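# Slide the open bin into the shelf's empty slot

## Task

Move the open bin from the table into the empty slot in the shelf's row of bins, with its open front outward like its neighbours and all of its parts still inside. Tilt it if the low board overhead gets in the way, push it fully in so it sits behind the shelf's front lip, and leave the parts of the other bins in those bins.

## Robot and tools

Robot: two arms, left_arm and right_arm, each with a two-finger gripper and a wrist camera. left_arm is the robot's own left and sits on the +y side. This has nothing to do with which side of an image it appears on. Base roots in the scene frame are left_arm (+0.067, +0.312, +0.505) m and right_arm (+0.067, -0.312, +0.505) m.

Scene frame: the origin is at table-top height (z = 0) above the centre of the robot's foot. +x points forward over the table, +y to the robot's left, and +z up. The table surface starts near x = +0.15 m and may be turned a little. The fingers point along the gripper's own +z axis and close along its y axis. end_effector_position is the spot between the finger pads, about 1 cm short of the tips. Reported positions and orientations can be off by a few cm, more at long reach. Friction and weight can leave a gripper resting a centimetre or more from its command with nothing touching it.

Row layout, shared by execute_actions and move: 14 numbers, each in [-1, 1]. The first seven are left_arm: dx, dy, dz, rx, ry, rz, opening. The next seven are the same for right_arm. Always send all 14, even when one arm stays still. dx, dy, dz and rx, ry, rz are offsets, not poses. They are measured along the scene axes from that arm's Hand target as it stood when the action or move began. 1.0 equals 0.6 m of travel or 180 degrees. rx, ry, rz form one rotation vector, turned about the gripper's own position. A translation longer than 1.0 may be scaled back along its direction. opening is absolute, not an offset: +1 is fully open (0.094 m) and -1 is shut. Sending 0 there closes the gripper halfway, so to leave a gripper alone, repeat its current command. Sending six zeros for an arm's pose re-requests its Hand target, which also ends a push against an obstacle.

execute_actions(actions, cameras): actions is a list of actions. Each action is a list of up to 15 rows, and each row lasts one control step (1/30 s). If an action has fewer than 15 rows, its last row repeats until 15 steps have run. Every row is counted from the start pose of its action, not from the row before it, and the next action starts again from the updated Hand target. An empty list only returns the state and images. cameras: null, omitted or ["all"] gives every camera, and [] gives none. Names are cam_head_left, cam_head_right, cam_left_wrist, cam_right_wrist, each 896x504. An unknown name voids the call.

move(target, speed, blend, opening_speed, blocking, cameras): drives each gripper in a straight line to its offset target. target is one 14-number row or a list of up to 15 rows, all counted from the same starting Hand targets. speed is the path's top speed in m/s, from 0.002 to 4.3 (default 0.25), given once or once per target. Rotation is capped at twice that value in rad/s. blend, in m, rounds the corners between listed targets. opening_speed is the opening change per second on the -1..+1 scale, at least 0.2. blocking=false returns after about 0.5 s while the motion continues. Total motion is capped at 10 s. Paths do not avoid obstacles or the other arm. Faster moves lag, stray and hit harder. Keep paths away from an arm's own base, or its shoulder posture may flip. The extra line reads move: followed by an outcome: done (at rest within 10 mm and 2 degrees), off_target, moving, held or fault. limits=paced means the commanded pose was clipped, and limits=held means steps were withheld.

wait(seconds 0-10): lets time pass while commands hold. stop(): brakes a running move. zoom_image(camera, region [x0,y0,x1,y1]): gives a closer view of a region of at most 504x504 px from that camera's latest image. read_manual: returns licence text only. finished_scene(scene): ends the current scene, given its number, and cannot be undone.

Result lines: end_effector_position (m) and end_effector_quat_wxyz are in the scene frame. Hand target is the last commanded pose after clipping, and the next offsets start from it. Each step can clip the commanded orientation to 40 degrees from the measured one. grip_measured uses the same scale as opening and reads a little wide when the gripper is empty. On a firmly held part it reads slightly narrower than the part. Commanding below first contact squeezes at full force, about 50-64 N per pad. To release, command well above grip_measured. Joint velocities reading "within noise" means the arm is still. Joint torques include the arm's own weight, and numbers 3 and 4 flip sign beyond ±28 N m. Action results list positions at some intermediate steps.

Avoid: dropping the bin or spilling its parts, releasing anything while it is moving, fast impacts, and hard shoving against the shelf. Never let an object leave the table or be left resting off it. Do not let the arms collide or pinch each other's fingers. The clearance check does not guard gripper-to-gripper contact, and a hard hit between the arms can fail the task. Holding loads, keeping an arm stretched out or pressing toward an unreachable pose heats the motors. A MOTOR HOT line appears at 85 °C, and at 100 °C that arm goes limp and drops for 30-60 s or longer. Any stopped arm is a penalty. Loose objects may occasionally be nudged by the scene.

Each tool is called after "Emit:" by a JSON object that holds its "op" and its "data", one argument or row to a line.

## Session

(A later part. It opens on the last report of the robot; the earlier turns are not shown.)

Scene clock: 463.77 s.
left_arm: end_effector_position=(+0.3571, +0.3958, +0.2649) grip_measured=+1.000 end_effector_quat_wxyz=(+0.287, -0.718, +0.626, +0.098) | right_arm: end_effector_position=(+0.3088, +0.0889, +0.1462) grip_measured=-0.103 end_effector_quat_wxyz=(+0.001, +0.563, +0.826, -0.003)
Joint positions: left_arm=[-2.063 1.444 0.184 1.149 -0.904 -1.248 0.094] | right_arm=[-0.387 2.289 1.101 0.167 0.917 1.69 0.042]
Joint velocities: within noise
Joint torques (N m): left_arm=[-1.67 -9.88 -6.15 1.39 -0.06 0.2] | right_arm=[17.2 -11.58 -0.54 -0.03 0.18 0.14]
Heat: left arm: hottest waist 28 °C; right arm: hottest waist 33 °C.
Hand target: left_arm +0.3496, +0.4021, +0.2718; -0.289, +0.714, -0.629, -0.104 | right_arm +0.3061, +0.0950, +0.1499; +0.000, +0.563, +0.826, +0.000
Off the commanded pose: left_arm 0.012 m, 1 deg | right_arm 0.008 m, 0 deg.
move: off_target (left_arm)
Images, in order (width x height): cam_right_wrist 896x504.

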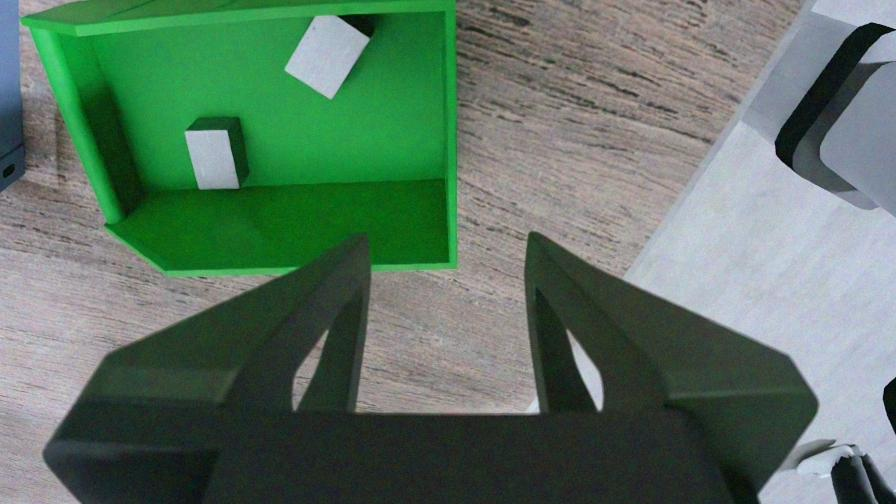

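Emit:
{"op": "move", "data": {
  "target": [0,0,0,0,0,0,1, 0,0,-0.117,0,0,0,-0.1],
  "speed": 0.1,
  "cameras": ["cam_right_wrist","cam_head_left"]
}}

Scene clock: 472.03 s.
left_arm: end_effector_position=(+0.3571, +0.3958, +0.2649) grip_measured=+1.000 end_effector_quat_wxyz=(+0.287, -0.718, +0.626, +0.098) | right_arm: end_effector_position=(+0.3062, +0.0987, +0.0877) grip_measured=-0.102 end_effector_quat_wxyz=(-0.001, +0.564, +0.826, +0.003)
Joint positions: left_arm=[-2.063 1.444 0.184 1.149 -0.904 -1.248 0.094] | right_arm=[-0.466 2.406 1.198 0.279 0.864 1.58 0.042]
Joint velocities: within noise
Joint torques (N m): left_arm=[-1.67 -9.82 -6.13 1.39 -0.06 0.2] | right_arm=[15.33 -11.11 -1.05 0.69 -0.04 -0.15]
Heat: left arm: hottest waist 28 °C; right arm: hottest waist 33 °C.
Hand target: left_arm +0.3496, +0.4021, +0.2718; -0.289, +0.714, -0.629, -0.104 | right_arm +0.3059, +0.0949, +0.0797; +0.000, +0.563, +0.826, +0.000
Off the commanded pose: left_arm 0.012 m, 1 deg | right_arm 0.009 m, 0 deg.
move: off_target (left_arm)
Images, in order (width x height): cam_head_left 896x504, cam_right_wrist 896x504.

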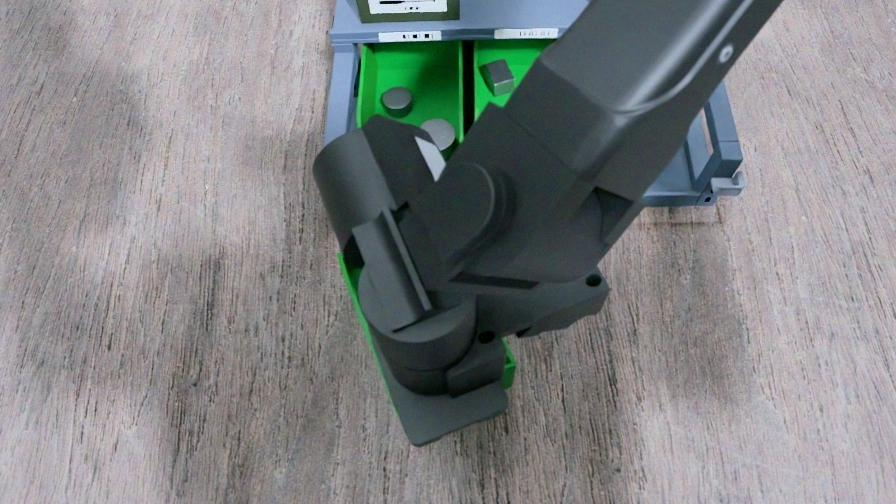

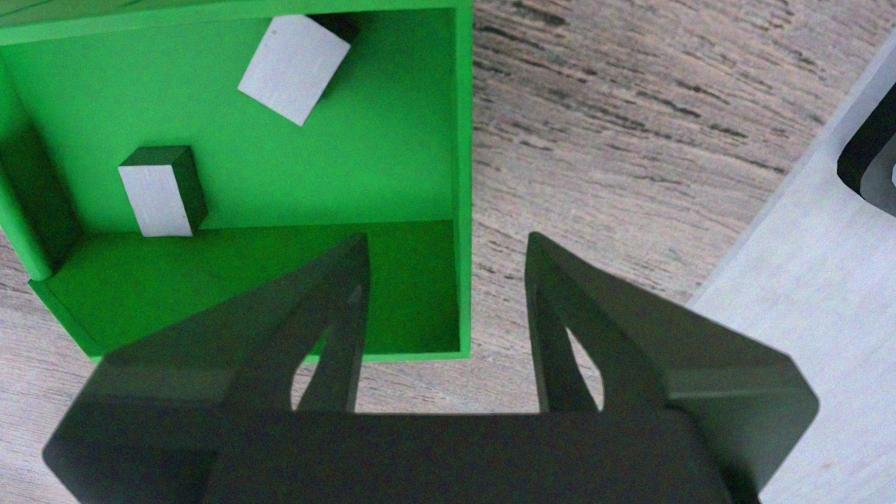

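Emit:
{"op": "move", "data": {
  "target": [
    [0,0,0,0,0,0,1, -0.0073,-0.009,-0.01,0,0,0,-0.1],
    [0,0,0,0,0,0,1, -0.0073,-0.009,-0.063,0,0,0,-0.1]
  ],
  "speed": 0.08,
  "cameras": ["cam_right_wrist"]
}}

Scene clock: 480.03 s.
left_arm: end_effector_position=(+0.3571, +0.3958, +0.2649) grip_measured=+1.000 end_effector_quat_wxyz=(+0.287, -0.718, +0.626, +0.098) | right_arm: end_effector_position=(+0.3016, +0.0944, +0.0501) grip_measured=-0.102 end_effector_quat_wxyz=(-0.001, +0.564, +0.826, +0.003)
Joint positions: left_arm=[-2.063 1.444 0.184 1.149 -0.904 -1.248 0.094] | right_arm=[-0.522 2.471 1.246 0.345 0.828 1.512 0.042]
Joint velocities: within noise
Joint torques (N m): left_arm=[-1.61 -9.88 -6.13 1.39 -0.06 0.2] | right_arm=[14.97 -10.87 -1.5 0.7 -0.04 -0.15]
Heat: left arm: hottest waist 28 °C; right arm: hottest waist 33 °C.
Hand target: left_arm +0.3496, +0.4021, +0.2718; -0.289, +0.714, -0.629, -0.104 | right_arm +0.3016, +0.0895, +0.0419; +0.000, +0.563, +0.826, +0.000
Off the commanded pose: left_arm 0.012 m, 1 deg | right_arm 0.009 m, 0 deg.
move: off_target (left_arm)
Images, in order (width x height): cam_right_wrist 896x504.

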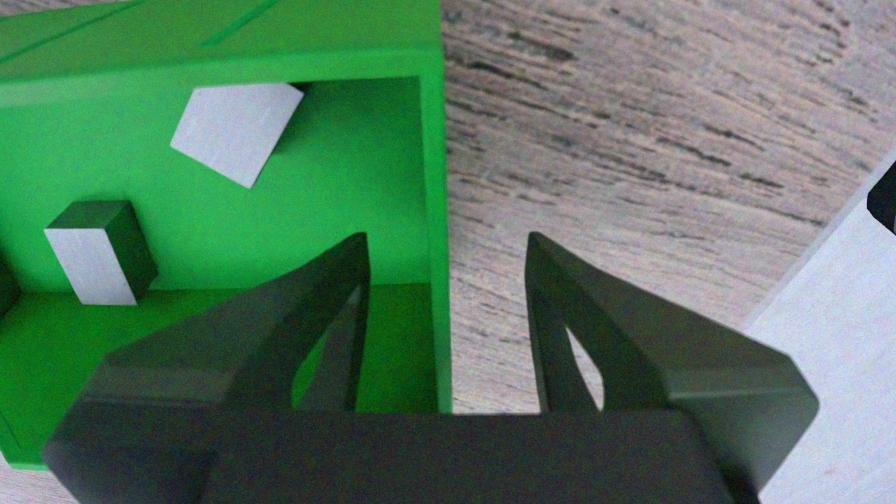

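Emit:
{"op": "move", "data": {
  "target": [0,0,0,0,0,0,1, 0,0,0,0,0,0,-1],
  "speed": 0.08,
  "opening_speed": 0.5,
  "cameras": ["cam_right_wrist"]
}}

Scene clock: 487.27 s.
left_arm: end_effector_position=(+0.3571, +0.3958, +0.2649) grip_measured=+1.000 end_effector_quat_wxyz=(+0.287, -0.718, +0.626, +0.098) | right_arm: end_effector_position=(+0.3027, +0.0951, +0.0500) grip_measured=-0.918 end_effector_quat_wxyz=(-0.001, +0.563, +0.826, +0.005)
Joint positions: left_arm=[-2.063 1.444 0.184 1.149 -0.904 -1.248 0.094] | right_arm=[-0.522 2.471 1.247 0.349 0.826 1.508 0.004]
Joint velocities: within noise
Joint torques (N m): left_arm=[-1.67 -9.82 -6.15 1.37 -0.06 0.2] | right_arm=[14.92 -10.93 -1.55 0.53 0.03 -0.11]
Heat: left arm: hottest waist 28 °C; right arm: hottest waist 33 °C.
Hand target: left_arm +0.3496, +0.4021, +0.2718; -0.289, +0.714, -0.629, -0.104 | right_arm +0.3016, +0.0895, +0.0419; +0.000, +0.563, +0.826, +0.000
Off the commanded pose: left_arm 0.012 m, 1 deg | right_arm 0.010 m, 1 deg.
move: off_target (left_arm)
Images, in order (width x height): cam_right_wrist 896x504.

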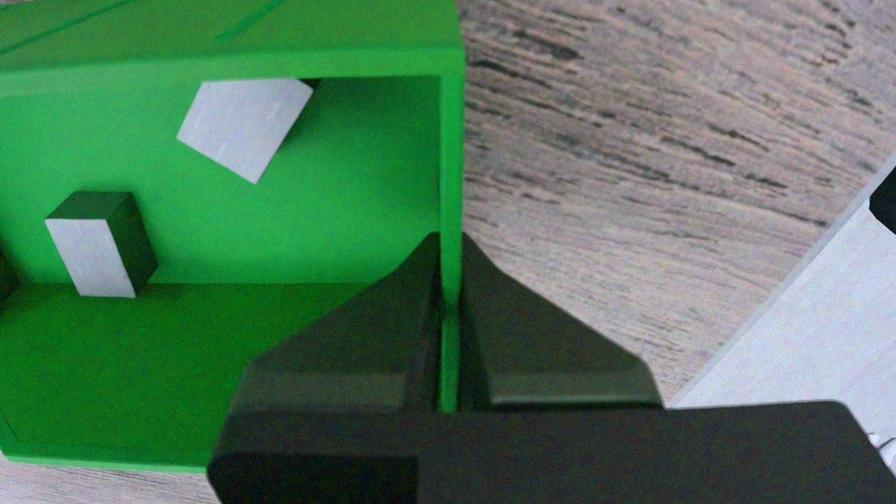

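Emit:
{"op": "move", "data": {
  "target": [
    [0,0,0,0,0,0,1, 0,0,0.035,0,0,0,-1],
    [0,0,0,0,0,0,1, 0.0,-0.19,0.035,0,0,0,-1]
  ],
  "speed": 0.08
}}

Scene clock: 506.20 s.
left_arm: end_effector_position=(+0.3571, +0.3958, +0.2649) grip_measured=+1.000 end_effector_quat_wxyz=(+0.287, -0.718, +0.626, +0.098) | right_arm: end_effector_position=(+0.3034, -0.0172, +0.0556) grip_measured=-0.921 end_effector_quat_wxyz=(+0.001, +0.569, +0.823, -0.002)
Joint positions: left_arm=[-2.063 1.444 0.184 1.149 -0.904 -1.248 0.094] | right_arm=[-0.665 2.314 0.968 0.567 0.74 1.38 0.004]
Joint velocities: within noise
Joint torques (N m): left_arm=[-1.67 -9.88 -6.15 1.37 -0.05 0.2] | right_arm=[12.81 -12.57 -5.78 0.91 -0.03 -0.14]
Heat: left arm: hottest waist 28 °C; right arm: hottest waist 33 °C.
Hand target: left_arm +0.3496, +0.4021, +0.2718; -0.289, +0.714, -0.629, -0.104 | right_arm +0.3016, -0.0245, +0.0628; +0.000, +0.563, +0.826, +0.000
Off the commanded pose: left_arm 0.012 m, 1 deg | right_arm 0.010 m, 1 deg.
move: off_target (left_arm)

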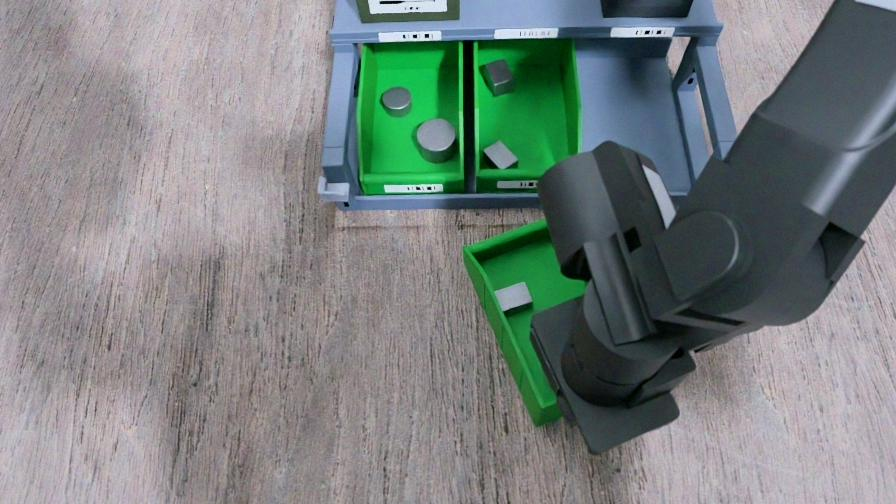

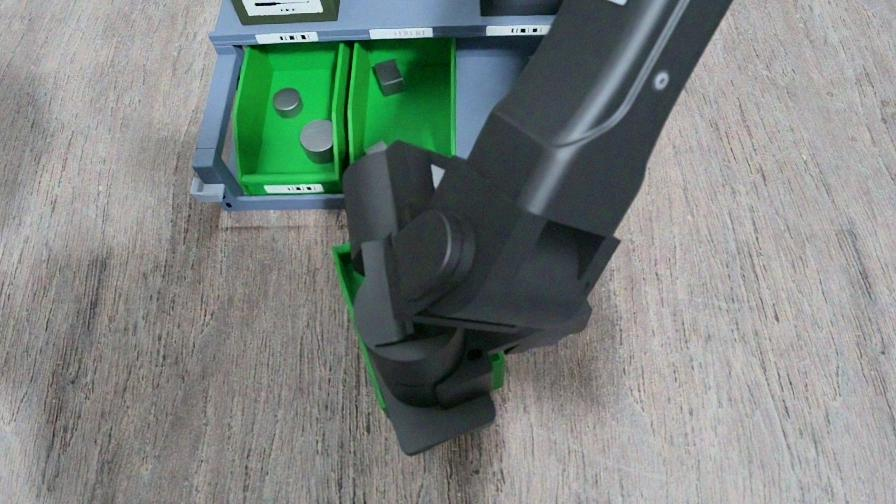

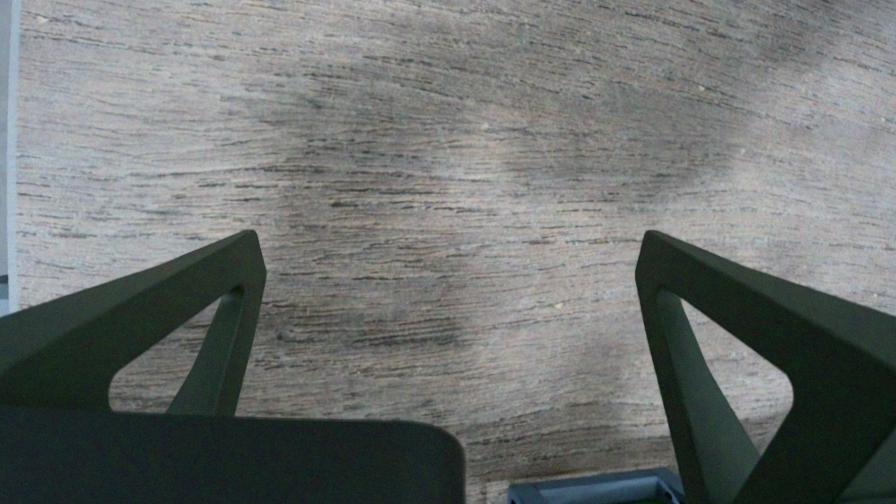

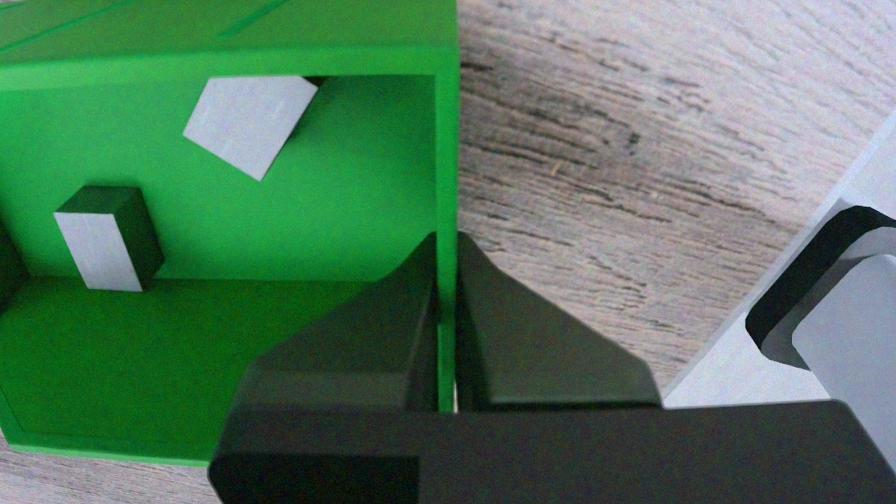

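Emit:
{"op": "move", "data": {
  "target": [
    [0,0,0,0,0,0,1, -0.02,-0.02,0.01,0,0,0.45,-1],
    [0,0,0,0,0,0,1, 0.15,-0.06,0.01,0,0,0.868,-1]
  ],
  "speed": 0.18,
  "blend": [0.02,0]
}}

Scene clock: 521.87 s.
left_arm: end_effector_position=(+0.3571, +0.3958, +0.2649) grip_measured=+1.000 end_effector_quat_wxyz=(+0.287, -0.718, +0.626, +0.098) | right_arm: end_effector_position=(+0.3859, -0.0565, +0.0678) grip_measured=-0.922 end_effector_quat_wxyz=(+0.001, -0.689, +0.725, -0.001)
Joint positions: left_arm=[-2.063 1.444 0.184 1.149 -0.904 -1.248 0.094] | right_arm=[-0.729 2.11 0.964 0.409 0.69 -1.411 0.004]
Joint velocities: within noise
Joint torques (N m): left_arm=[-1.67 -9.82 -6.13 1.39 -0.05 0.2] | right_arm=[11.93 -14.15 -2.59 -0.16 -0.34 -0.17]
Heat: left arm: hottest waist 28 °C; right arm: hottest waist 33 °C.
Hand target: left_arm +0.3496, +0.4021, +0.2718; -0.289, +0.714, -0.629, -0.104 | right_arm +0.3917, -0.0605, +0.0689; -0.001, +0.693, -0.721, +0.000
Off the commanded pose: left_arm 0.012 m, 1 deg | right_arm 0.007 m, 1 deg.
move: off_target (left_arm)

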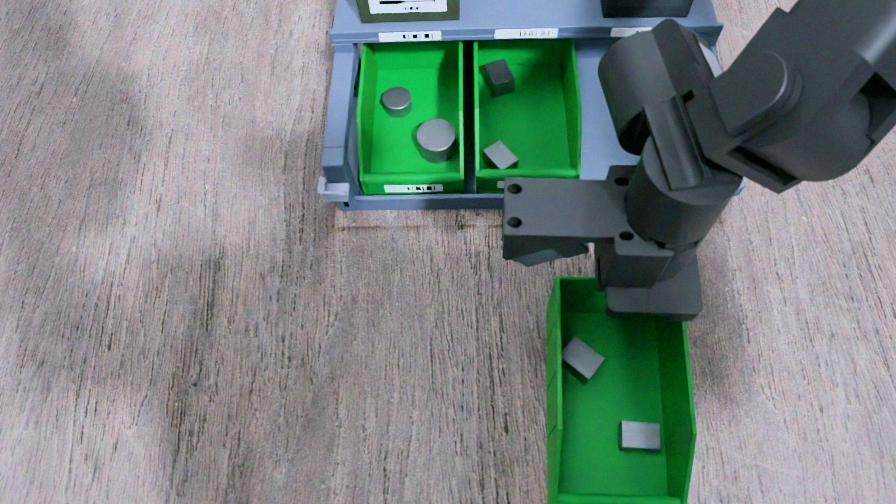

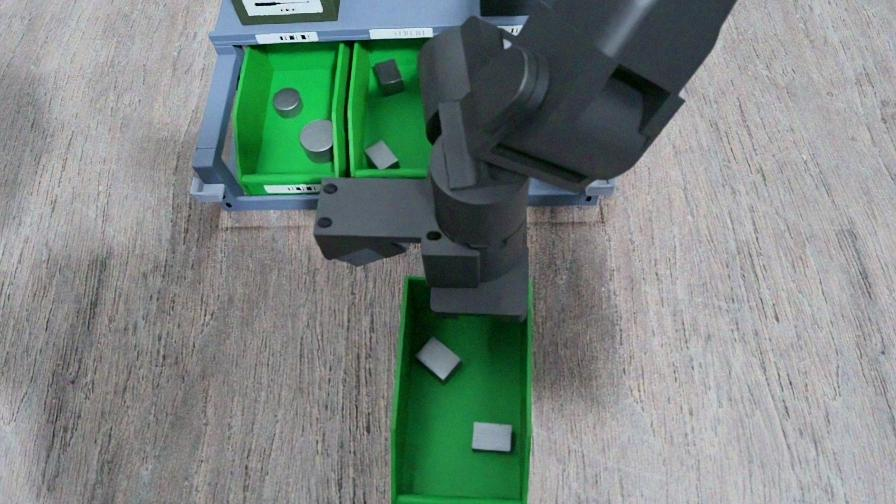

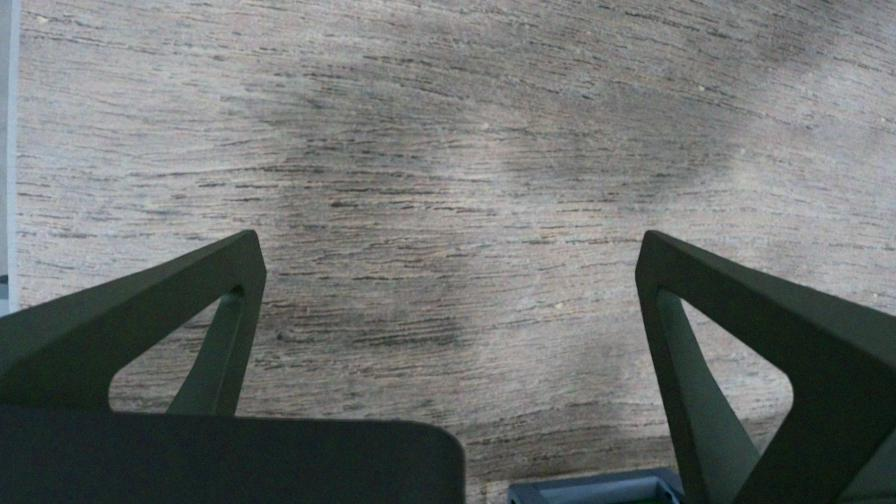

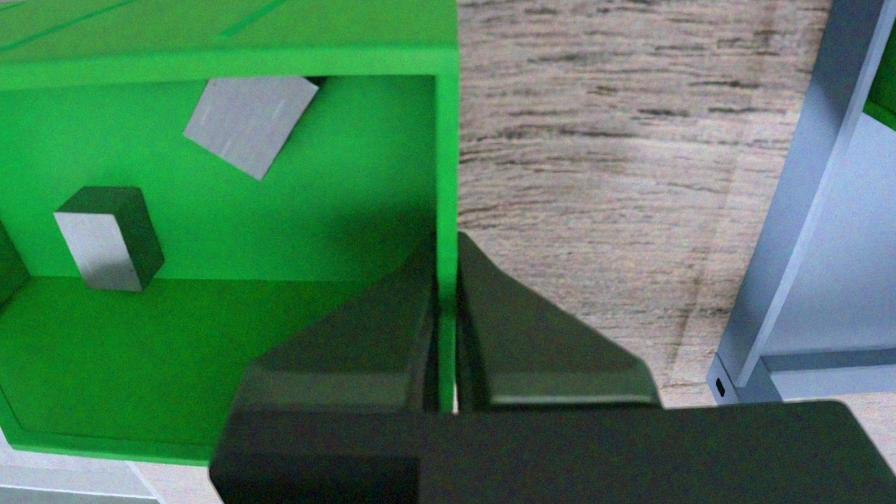

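Emit:
{"op": "move", "data": {
  "target": [0,0,0,0,0,0,1, 0,0,-0.0467,0,0,0,-1],
  "speed": 0.05,
  "cameras": ["cam_head_left","cam_right_wrist"]
}}

Scene clock: 532.17 s.
left_arm: end_effector_position=(+0.3571, +0.3958, +0.2649) grip_measured=+1.000 end_effector_quat_wxyz=(+0.287, -0.718, +0.626, +0.098) | right_arm: end_effector_position=(+0.3982, -0.0595, +0.0485) grip_measured=-0.922 end_effector_quat_wxyz=(+0.004, -0.687, +0.726, -0.003)
Joint positions: left_arm=[-2.063 1.444 0.184 1.149 -0.904 -1.248 0.094] | right_arm=[-0.76 2.132 1.011 0.412 0.668 -1.44 0.004]
Joint velocities: within noise
Joint torques (N m): left_arm=[-1.67 -9.82 -6.13 1.39 -0.05 0.2] | right_arm=[11.58 -11.46 -2.03 0.59 -0.5 -0.16]
Heat: left arm: hottest waist 28 °C; right arm: hottest waist 32 °C.
Hand target: left_arm +0.3496, +0.4021, +0.2718; -0.289, +0.714, -0.629, -0.104 | right_arm +0.3919, -0.0605, +0.0408; -0.001, +0.693, -0.721, +0.000
Off the commanded pose: left_arm 0.012 m, 1 deg | right_arm 0.010 m, 1 deg.
move: off_target (left_arm)
Images, in order (width x height): cam_head_left 896x504, cam_right_wrist 896x504.

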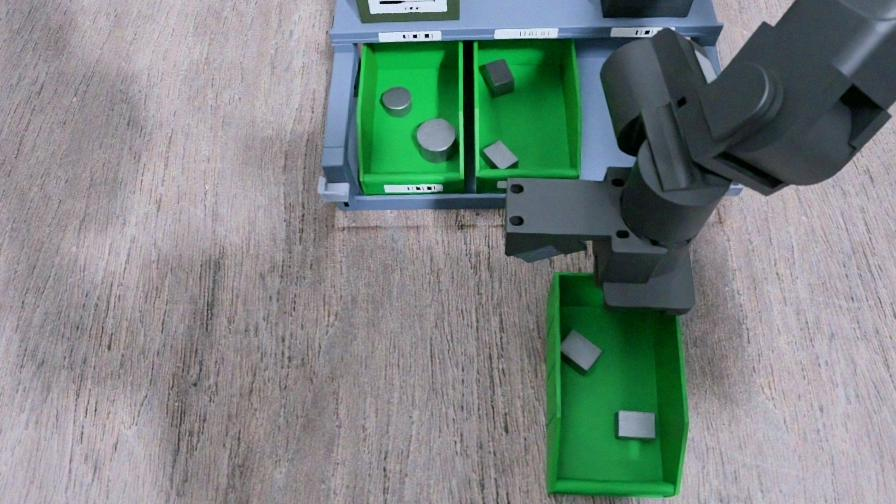

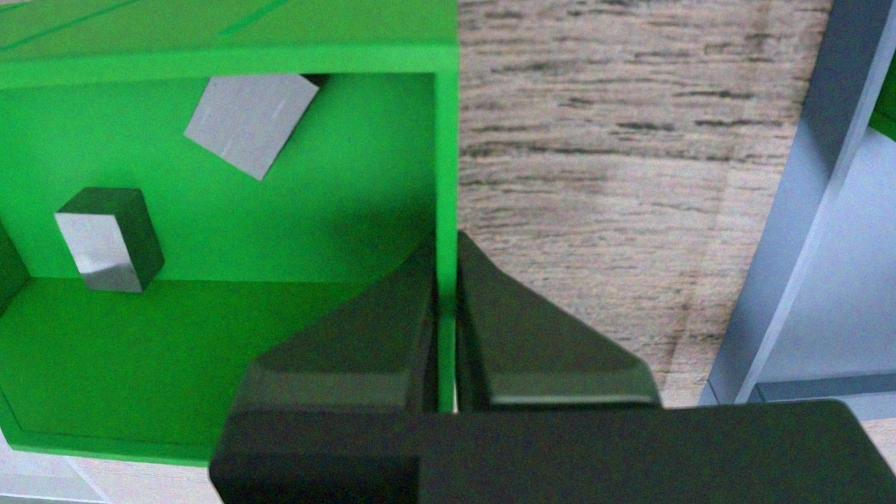

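Emit:
{"op": "zoom_image", "data": {
  "camera": "cam_head_left",
  "region": [500, 250, 740, 504]
}}

Scaled by 1.984 from the camera's 896x504 image, which has a finer 1280x720 frame.

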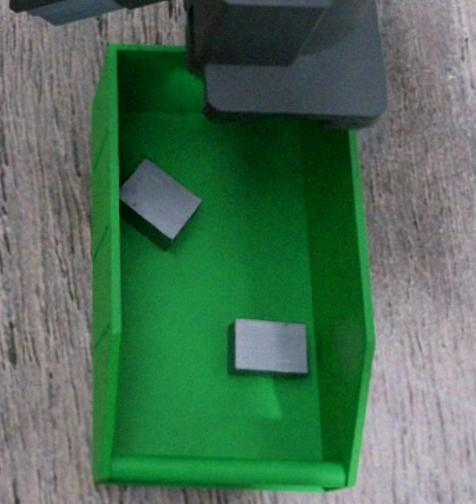

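Emit:
{"op": "move", "data": {
  "target": [
    [0,0,0,0,0,0,1, 0,0,0.0,0,0,0,-0.2],
    [0,0,0,0,0,0,1, 0,0,0.2,0,0,0,-0.2],
    [0,0,0,0,0,0,1, -0.26,0.0,0.2,0,0,0.012,-0.2]
  ],
  "speed": [0.1,0.1,0.2],
  "opening_speed": 1.5
}}

Scene clock: 550.90 s.
left_arm: end_effector_position=(+0.3571, +0.3958, +0.2649) grip_measured=+1.000 end_effector_quat_wxyz=(+0.287, -0.718, +0.626, +0.098) | right_arm: end_effector_position=(+0.2448, -0.0608, +0.1527) grip_measured=-0.202 end_effector_quat_wxyz=(-0.002, -0.703, +0.711, -0.004)
Joint positions: left_arm=[-2.063 1.444 0.184 1.149 -0.904 -1.248 0.094] | right_arm=[-0.548 2.203 0.65 0.693 0.826 -1.272 0.037]
Joint velocities: within noise
Joint torques (N m): left_arm=[-1.61 -9.82 -6.16 1.39 -0.06 0.2] | right_arm=[13.22 -9.05 -5.22 0.77 0 0.13]
Heat: left arm: hottest waist 28 °C; right arm: hottest waist 32 °C.
Hand target: left_arm +0.3496, +0.4021, +0.2718; -0.289, +0.714, -0.629, -0.104 | right_arm +0.2357, -0.0605, +0.1608; -0.001, +0.706, -0.708, +0.000
Off the commanded pose: left_arm 0.012 m, 1 deg | right_arm 0.012 m, 1 deg.
move: off_target (left_arm, right_arm)

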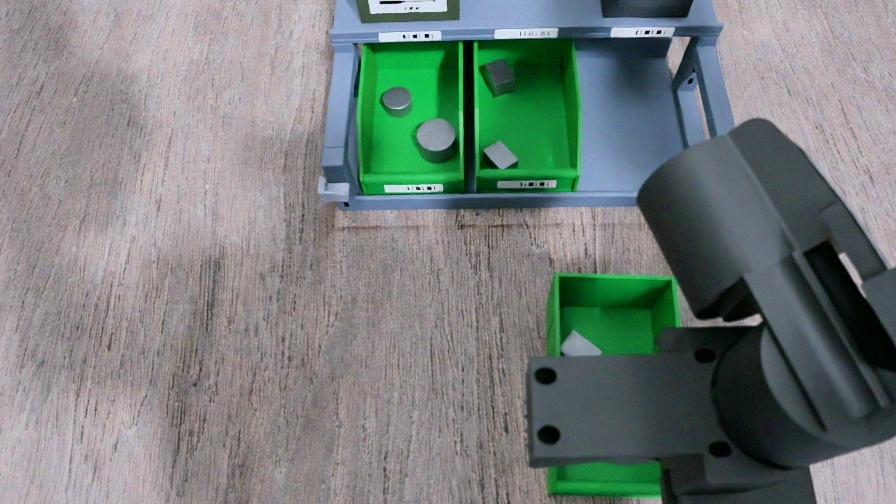

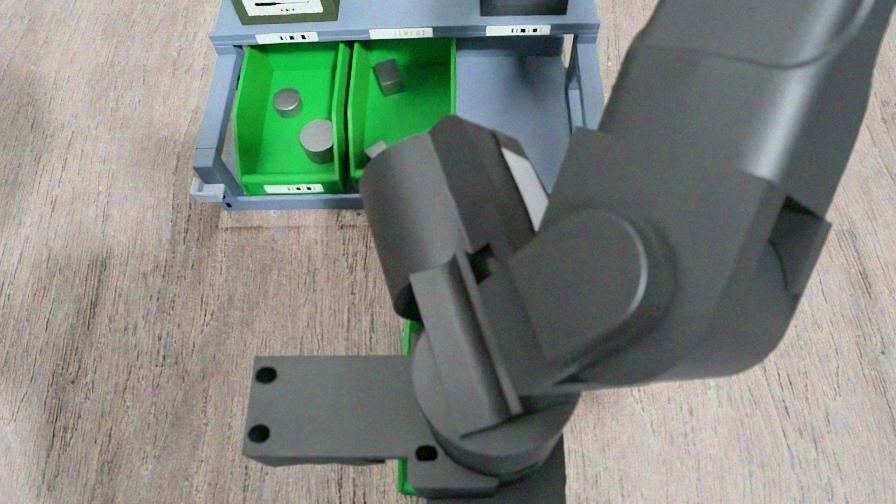

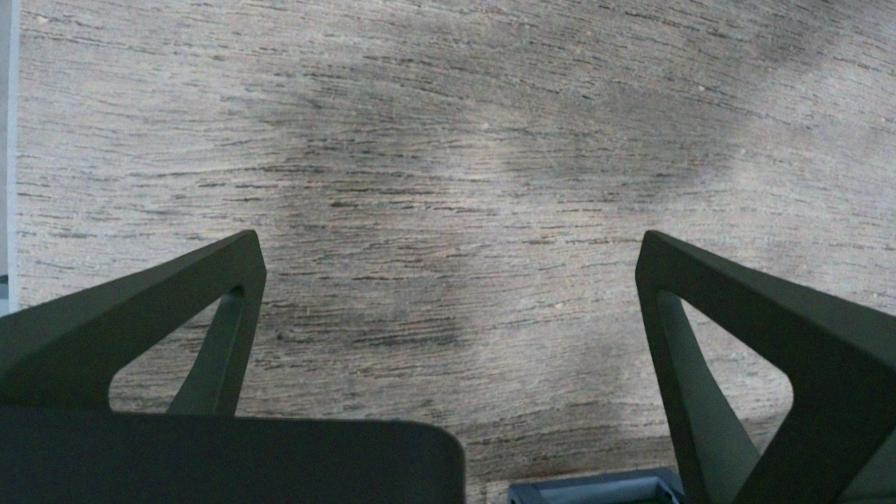

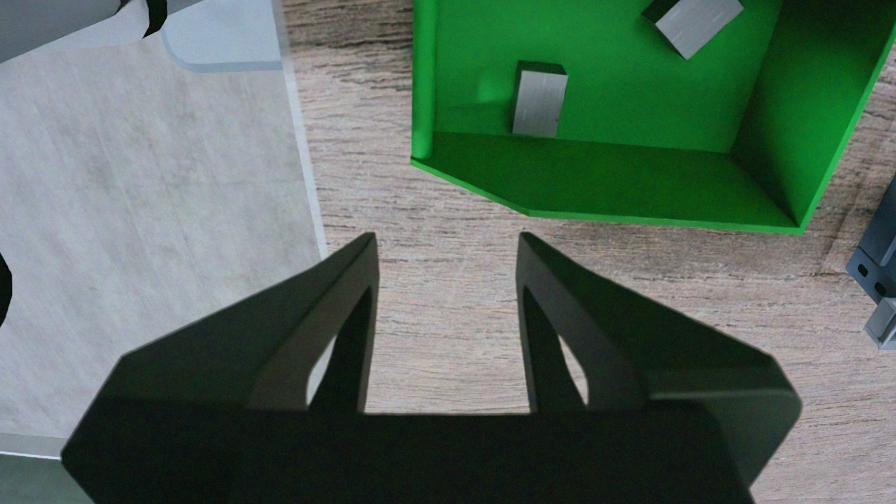

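Emit:
{"op": "move", "data": {
  "target": [0,0,0,0,0,0,1, -0.0175,0.0258,-0.1,0,0,0,-0.1],
  "speed": 0.1,
  "cameras": ["cam_right_wrist"]
}}

Scene clock: 559.97 s.
left_arm: end_effector_position=(+0.3571, +0.3958, +0.2649) grip_measured=+1.000 end_effector_quat_wxyz=(+0.287, -0.718, +0.626, +0.098) | right_arm: end_effector_position=(+0.2253, -0.0414, +0.1070) grip_measured=-0.102 end_effector_quat_wxyz=(+0.004, -0.706, +0.709, +0.003)
Joint positions: left_arm=[-2.063 1.444 0.184 1.149 -0.904 -1.248 0.094] | right_arm=[-0.598 2.359 0.755 0.785 0.775 -1.335 0.042]
Joint velocities: within noise
Joint torques (N m): left_arm=[-1.67 -9.82 -6.13 1.39 -0.05 0.19] | right_arm=[10.81 -8.12 -3.64 0.73 -0.24 -0.15]
Heat: left arm: hottest waist 28 °C; right arm: hottest waist 32 °C.
Hand target: left_arm +0.3496, +0.4021, +0.2718; -0.289, +0.714, -0.629, -0.104 | right_arm +0.2253, -0.0451, +0.1009; -0.001, +0.706, -0.708, +0.000
Off the commanded pose: left_arm 0.012 m, 1 deg | right_arm 0.007 m, 0 deg.
move: off_target (left_arm)
Images, in order (width x height): cam_right_wrist 896x504.

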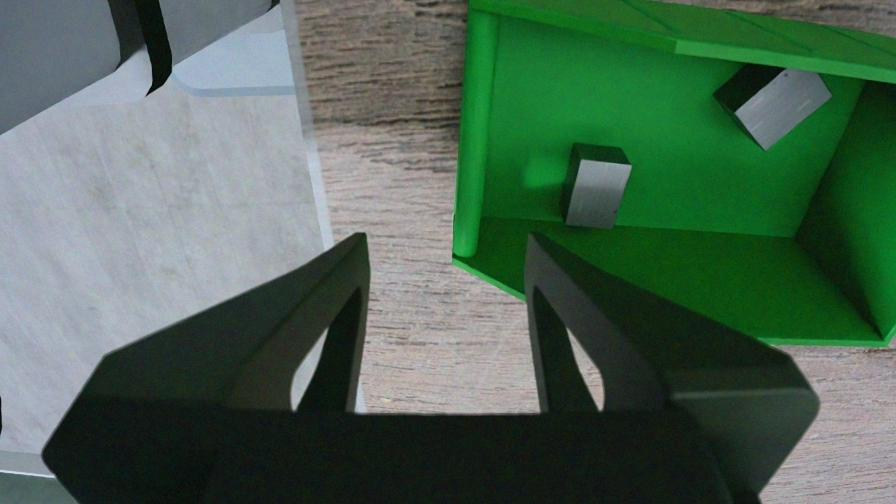

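Emit:
{"op": "move", "data": {
  "target": [
    [0,0,0,0,0,0,1, 0.0158,-0.004,-0.03,0,0,-0.0117,-0.1],
    [0,0,0,0,0,0,1, 0.0158,-0.004,-0.0917,0,0,-0.0117,-0.1]
  ],
  "speed": 0.08,
  "cameras": ["cam_right_wrist"]
}}

Scene clock: 570.50 s.
left_arm: end_effector_position=(+0.3571, +0.3958, +0.2649) grip_measured=+1.000 end_effector_quat_wxyz=(+0.287, -0.718, +0.626, +0.098) | right_arm: end_effector_position=(+0.2351, -0.0429, +0.0521) grip_measured=-0.102 end_effector_quat_wxyz=(+0.003, -0.692, +0.721, +0.003)
Joint positions: left_arm=[-2.063 1.444 0.184 1.149 -0.904 -1.248 0.094] | right_arm=[-0.7 2.431 0.867 0.81 0.703 -1.394 0.042]
Joint velocities: within noise
Joint torques (N m): left_arm=[-1.61 -9.93 -6.13 1.4 -0.05 0.2] | right_arm=[10.75 -8 -4.01 0.76 -0.25 -0.15]
Heat: left arm: hottest waist 28 °C; right arm: hottest waist 32 °C.
Hand target: left_arm +0.3496, +0.4021, +0.2718; -0.289, +0.715, -0.629, -0.104 | right_arm +0.2346, -0.0474, +0.0459; -0.001, +0.693, -0.721, +0.000
Off the commanded pose: left_arm 0.012 m, 1 deg | right_arm 0.008 m, 0 deg.
move: off_target (left_arm)
Images, in order (width x height): cam_right_wrist 896x504.

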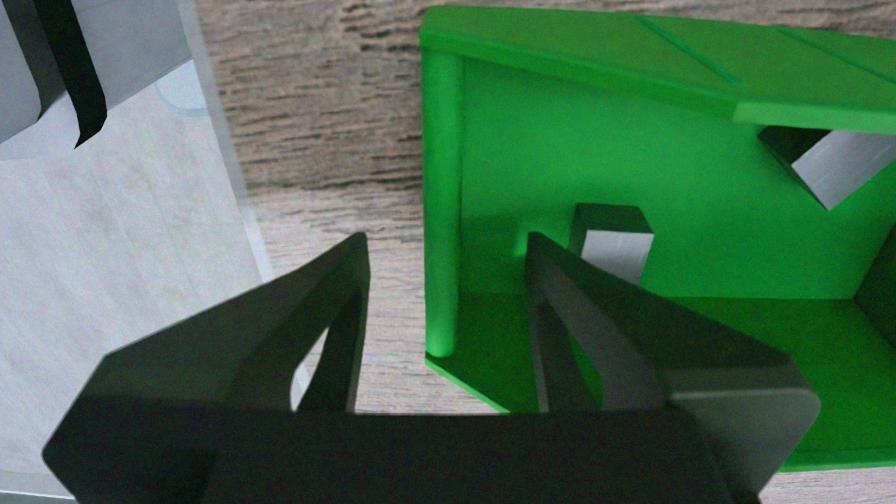

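Emit:
{"op": "move", "data": {
  "target": [0,0,0,0,0,0,1, -0.001,0.0,-0.052,0,0,0,-0.1],
  "speed": 0.06,
  "cameras": ["cam_right_wrist"]
}}

Scene clock: 575.90 s.
left_arm: end_effector_position=(+0.3571, +0.3958, +0.2649) grip_measured=+1.000 end_effector_quat_wxyz=(+0.287, -0.718, +0.626, +0.098) | right_arm: end_effector_position=(+0.2349, -0.0421, +0.0211) grip_measured=-0.102 end_effector_quat_wxyz=(+0.004, -0.692, +0.721, +0.004)
Joint positions: left_arm=[-2.063 1.444 0.184 1.149 -0.904 -1.248 0.094] | right_arm=[-0.746 2.485 0.937 0.818 0.668 -1.435 0.042]
Joint velocities: within noise
Joint torques (N m): left_arm=[-1.67 -9.82 -6.13 1.39 -0.06 0.2] | right_arm=[10.64 -8 -4.18 0.77 -0.25 -0.14]
Heat: left arm: hottest waist 28 °C; right arm: hottest waist 32 °C.
Hand target: left_arm +0.3496, +0.4021, +0.2718; -0.289, +0.715, -0.629, -0.104 | right_arm +0.2341, -0.0475, +0.0147; -0.001, +0.693, -0.721, +0.000
Off the commanded pose: left_arm 0.012 m, 1 deg | right_arm 0.008 m, 1 deg.
move: off_target (left_arm)
Images, in order (width x height): cam_right_wrist 896x504.

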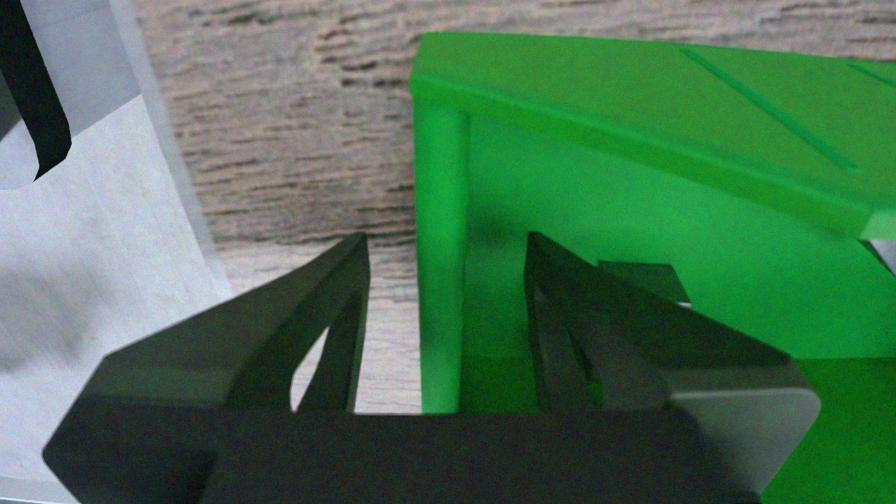

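Emit:
{"op": "move", "data": {
  "target": [0,0,0,0,0,0,1, 0,0,0,0,0,0,-1],
  "speed": 0.08,
  "opening_speed": 0.5,
  "cameras": ["cam_right_wrist"]
}}

Scene clock: 581.43 s.
left_arm: end_effector_position=(+0.3571, +0.3958, +0.2649) grip_measured=+1.000 end_effector_quat_wxyz=(+0.287, -0.718, +0.626, +0.098) | right_arm: end_effector_position=(+0.2336, -0.0420, +0.0210) grip_measured=-0.800 end_effector_quat_wxyz=(+0.003, -0.693, +0.720, +0.004)
Joint positions: left_arm=[-2.063 1.444 0.184 1.149 -0.904 -1.248 0.094] | right_arm=[-0.746 2.487 0.937 0.819 0.668 -1.436 0.009]
Joint velocities: within noise
Joint torques (N m): left_arm=[-1.67 -9.88 -6.13 1.39 -0.06 0.2] | right_arm=[10.52 -8 -4.19 0.75 -0.23 -0.15]
Heat: left arm: hottest waist 28 °C; right arm: hottest waist 32 °C.
Hand target: left_arm +0.3496, +0.4021, +0.2718; -0.289, +0.715, -0.629, -0.104 | right_arm +0.2340, -0.0474, +0.0147; -0.001, +0.693, -0.721, +0.000
Off the commanded pose: left_arm 0.012 m, 1 deg | right_arm 0.008 m, 1 deg.
move: off_target (left_arm)
Images, in order (width x height): cam_right_wrist 896x504.

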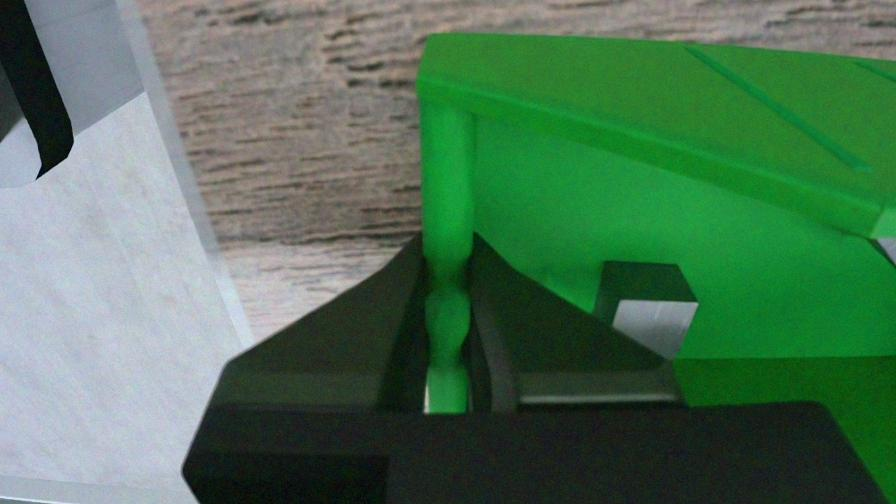

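Emit:
{"op": "move", "data": {
  "target": [0,0,0,0,0,0,1, 0,0,0.09,0,0,0.0,-1],
  "speed": 0.06
}}

Scene clock: 585.23 s.
left_arm: end_effector_position=(+0.3571, +0.3958, +0.2649) grip_measured=+1.000 end_effector_quat_wxyz=(+0.287, -0.718, +0.626, +0.098) | right_arm: end_effector_position=(+0.2421, -0.0507, +0.0496) grip_measured=-0.801 end_effector_quat_wxyz=(-0.002, -0.686, +0.727, -0.009)
Joint positions: left_arm=[-2.063 1.444 0.184 1.149 -0.904 -1.248 0.094] | right_arm=[-0.711 2.422 0.868 0.814 0.722 -1.393 0.009]
Joint velocities: within noise
Joint torques (N m): left_arm=[-1.67 -9.82 -6.13 1.37 -0.05 0.19] | right_arm=[14.45 -10.46 -7.68 0.31 0.05 0.14]
Heat: left arm: hottest waist 28 °C; right arm: hottest waist 32 °C.
Hand target: left_arm +0.3496, +0.4021, +0.2718; -0.289, +0.715, -0.629, -0.104 | right_arm +0.2341, -0.0474, +0.0687; -0.001, +0.693, -0.721, +0.000
Off the commanded pose: left_arm 0.012 m, 1 deg | right_arm 0.021 m, 2 deg.
move: off_target (left_arm, right_arm)

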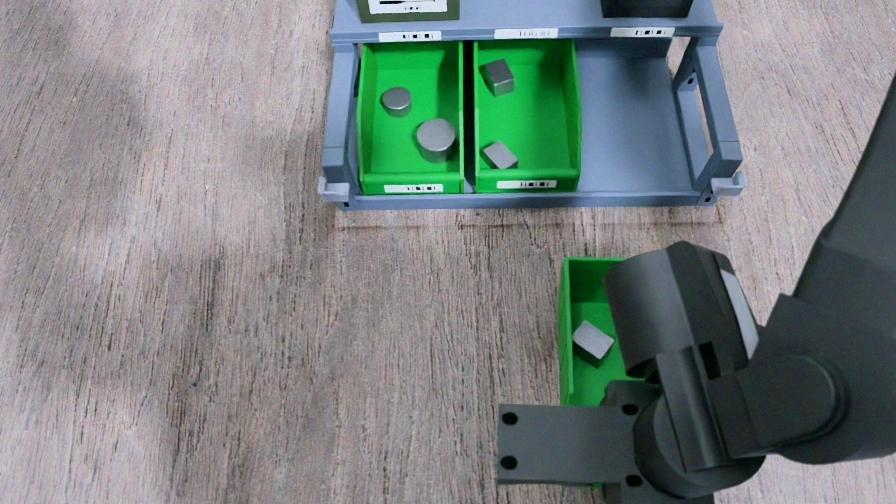

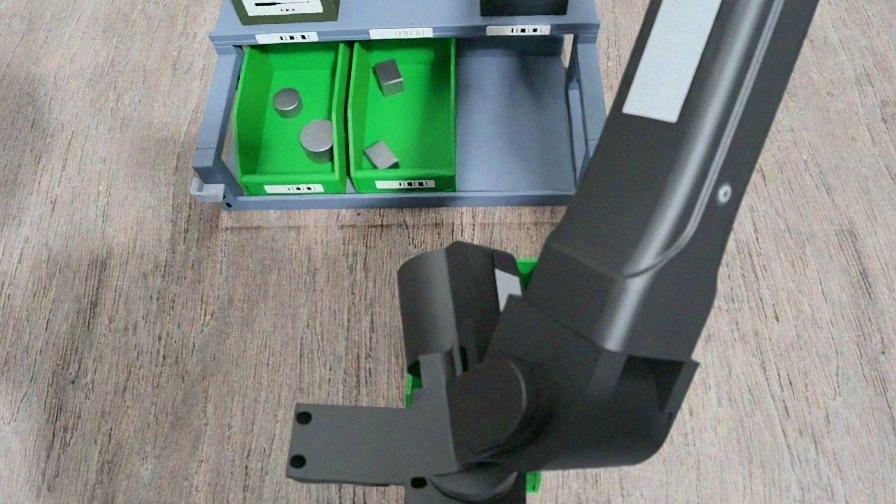

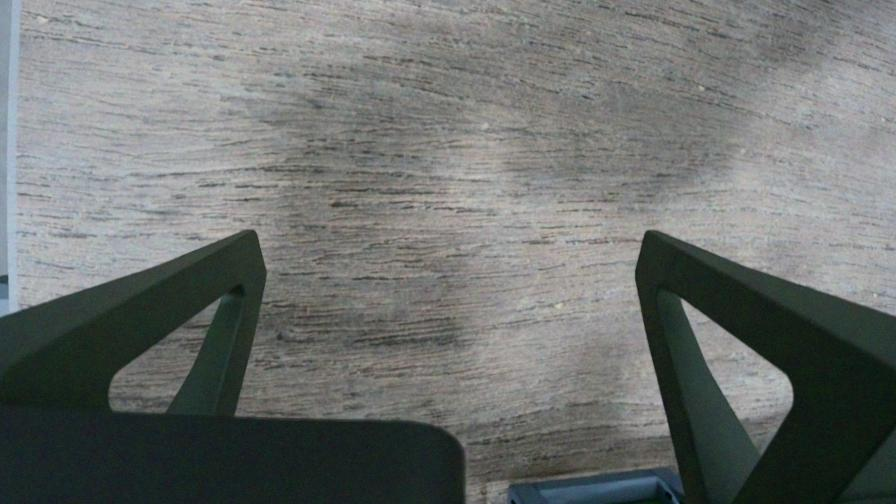

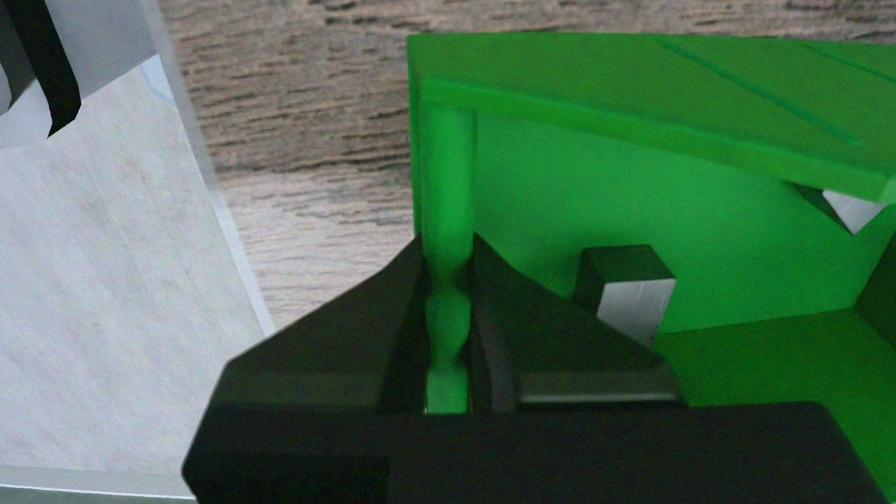

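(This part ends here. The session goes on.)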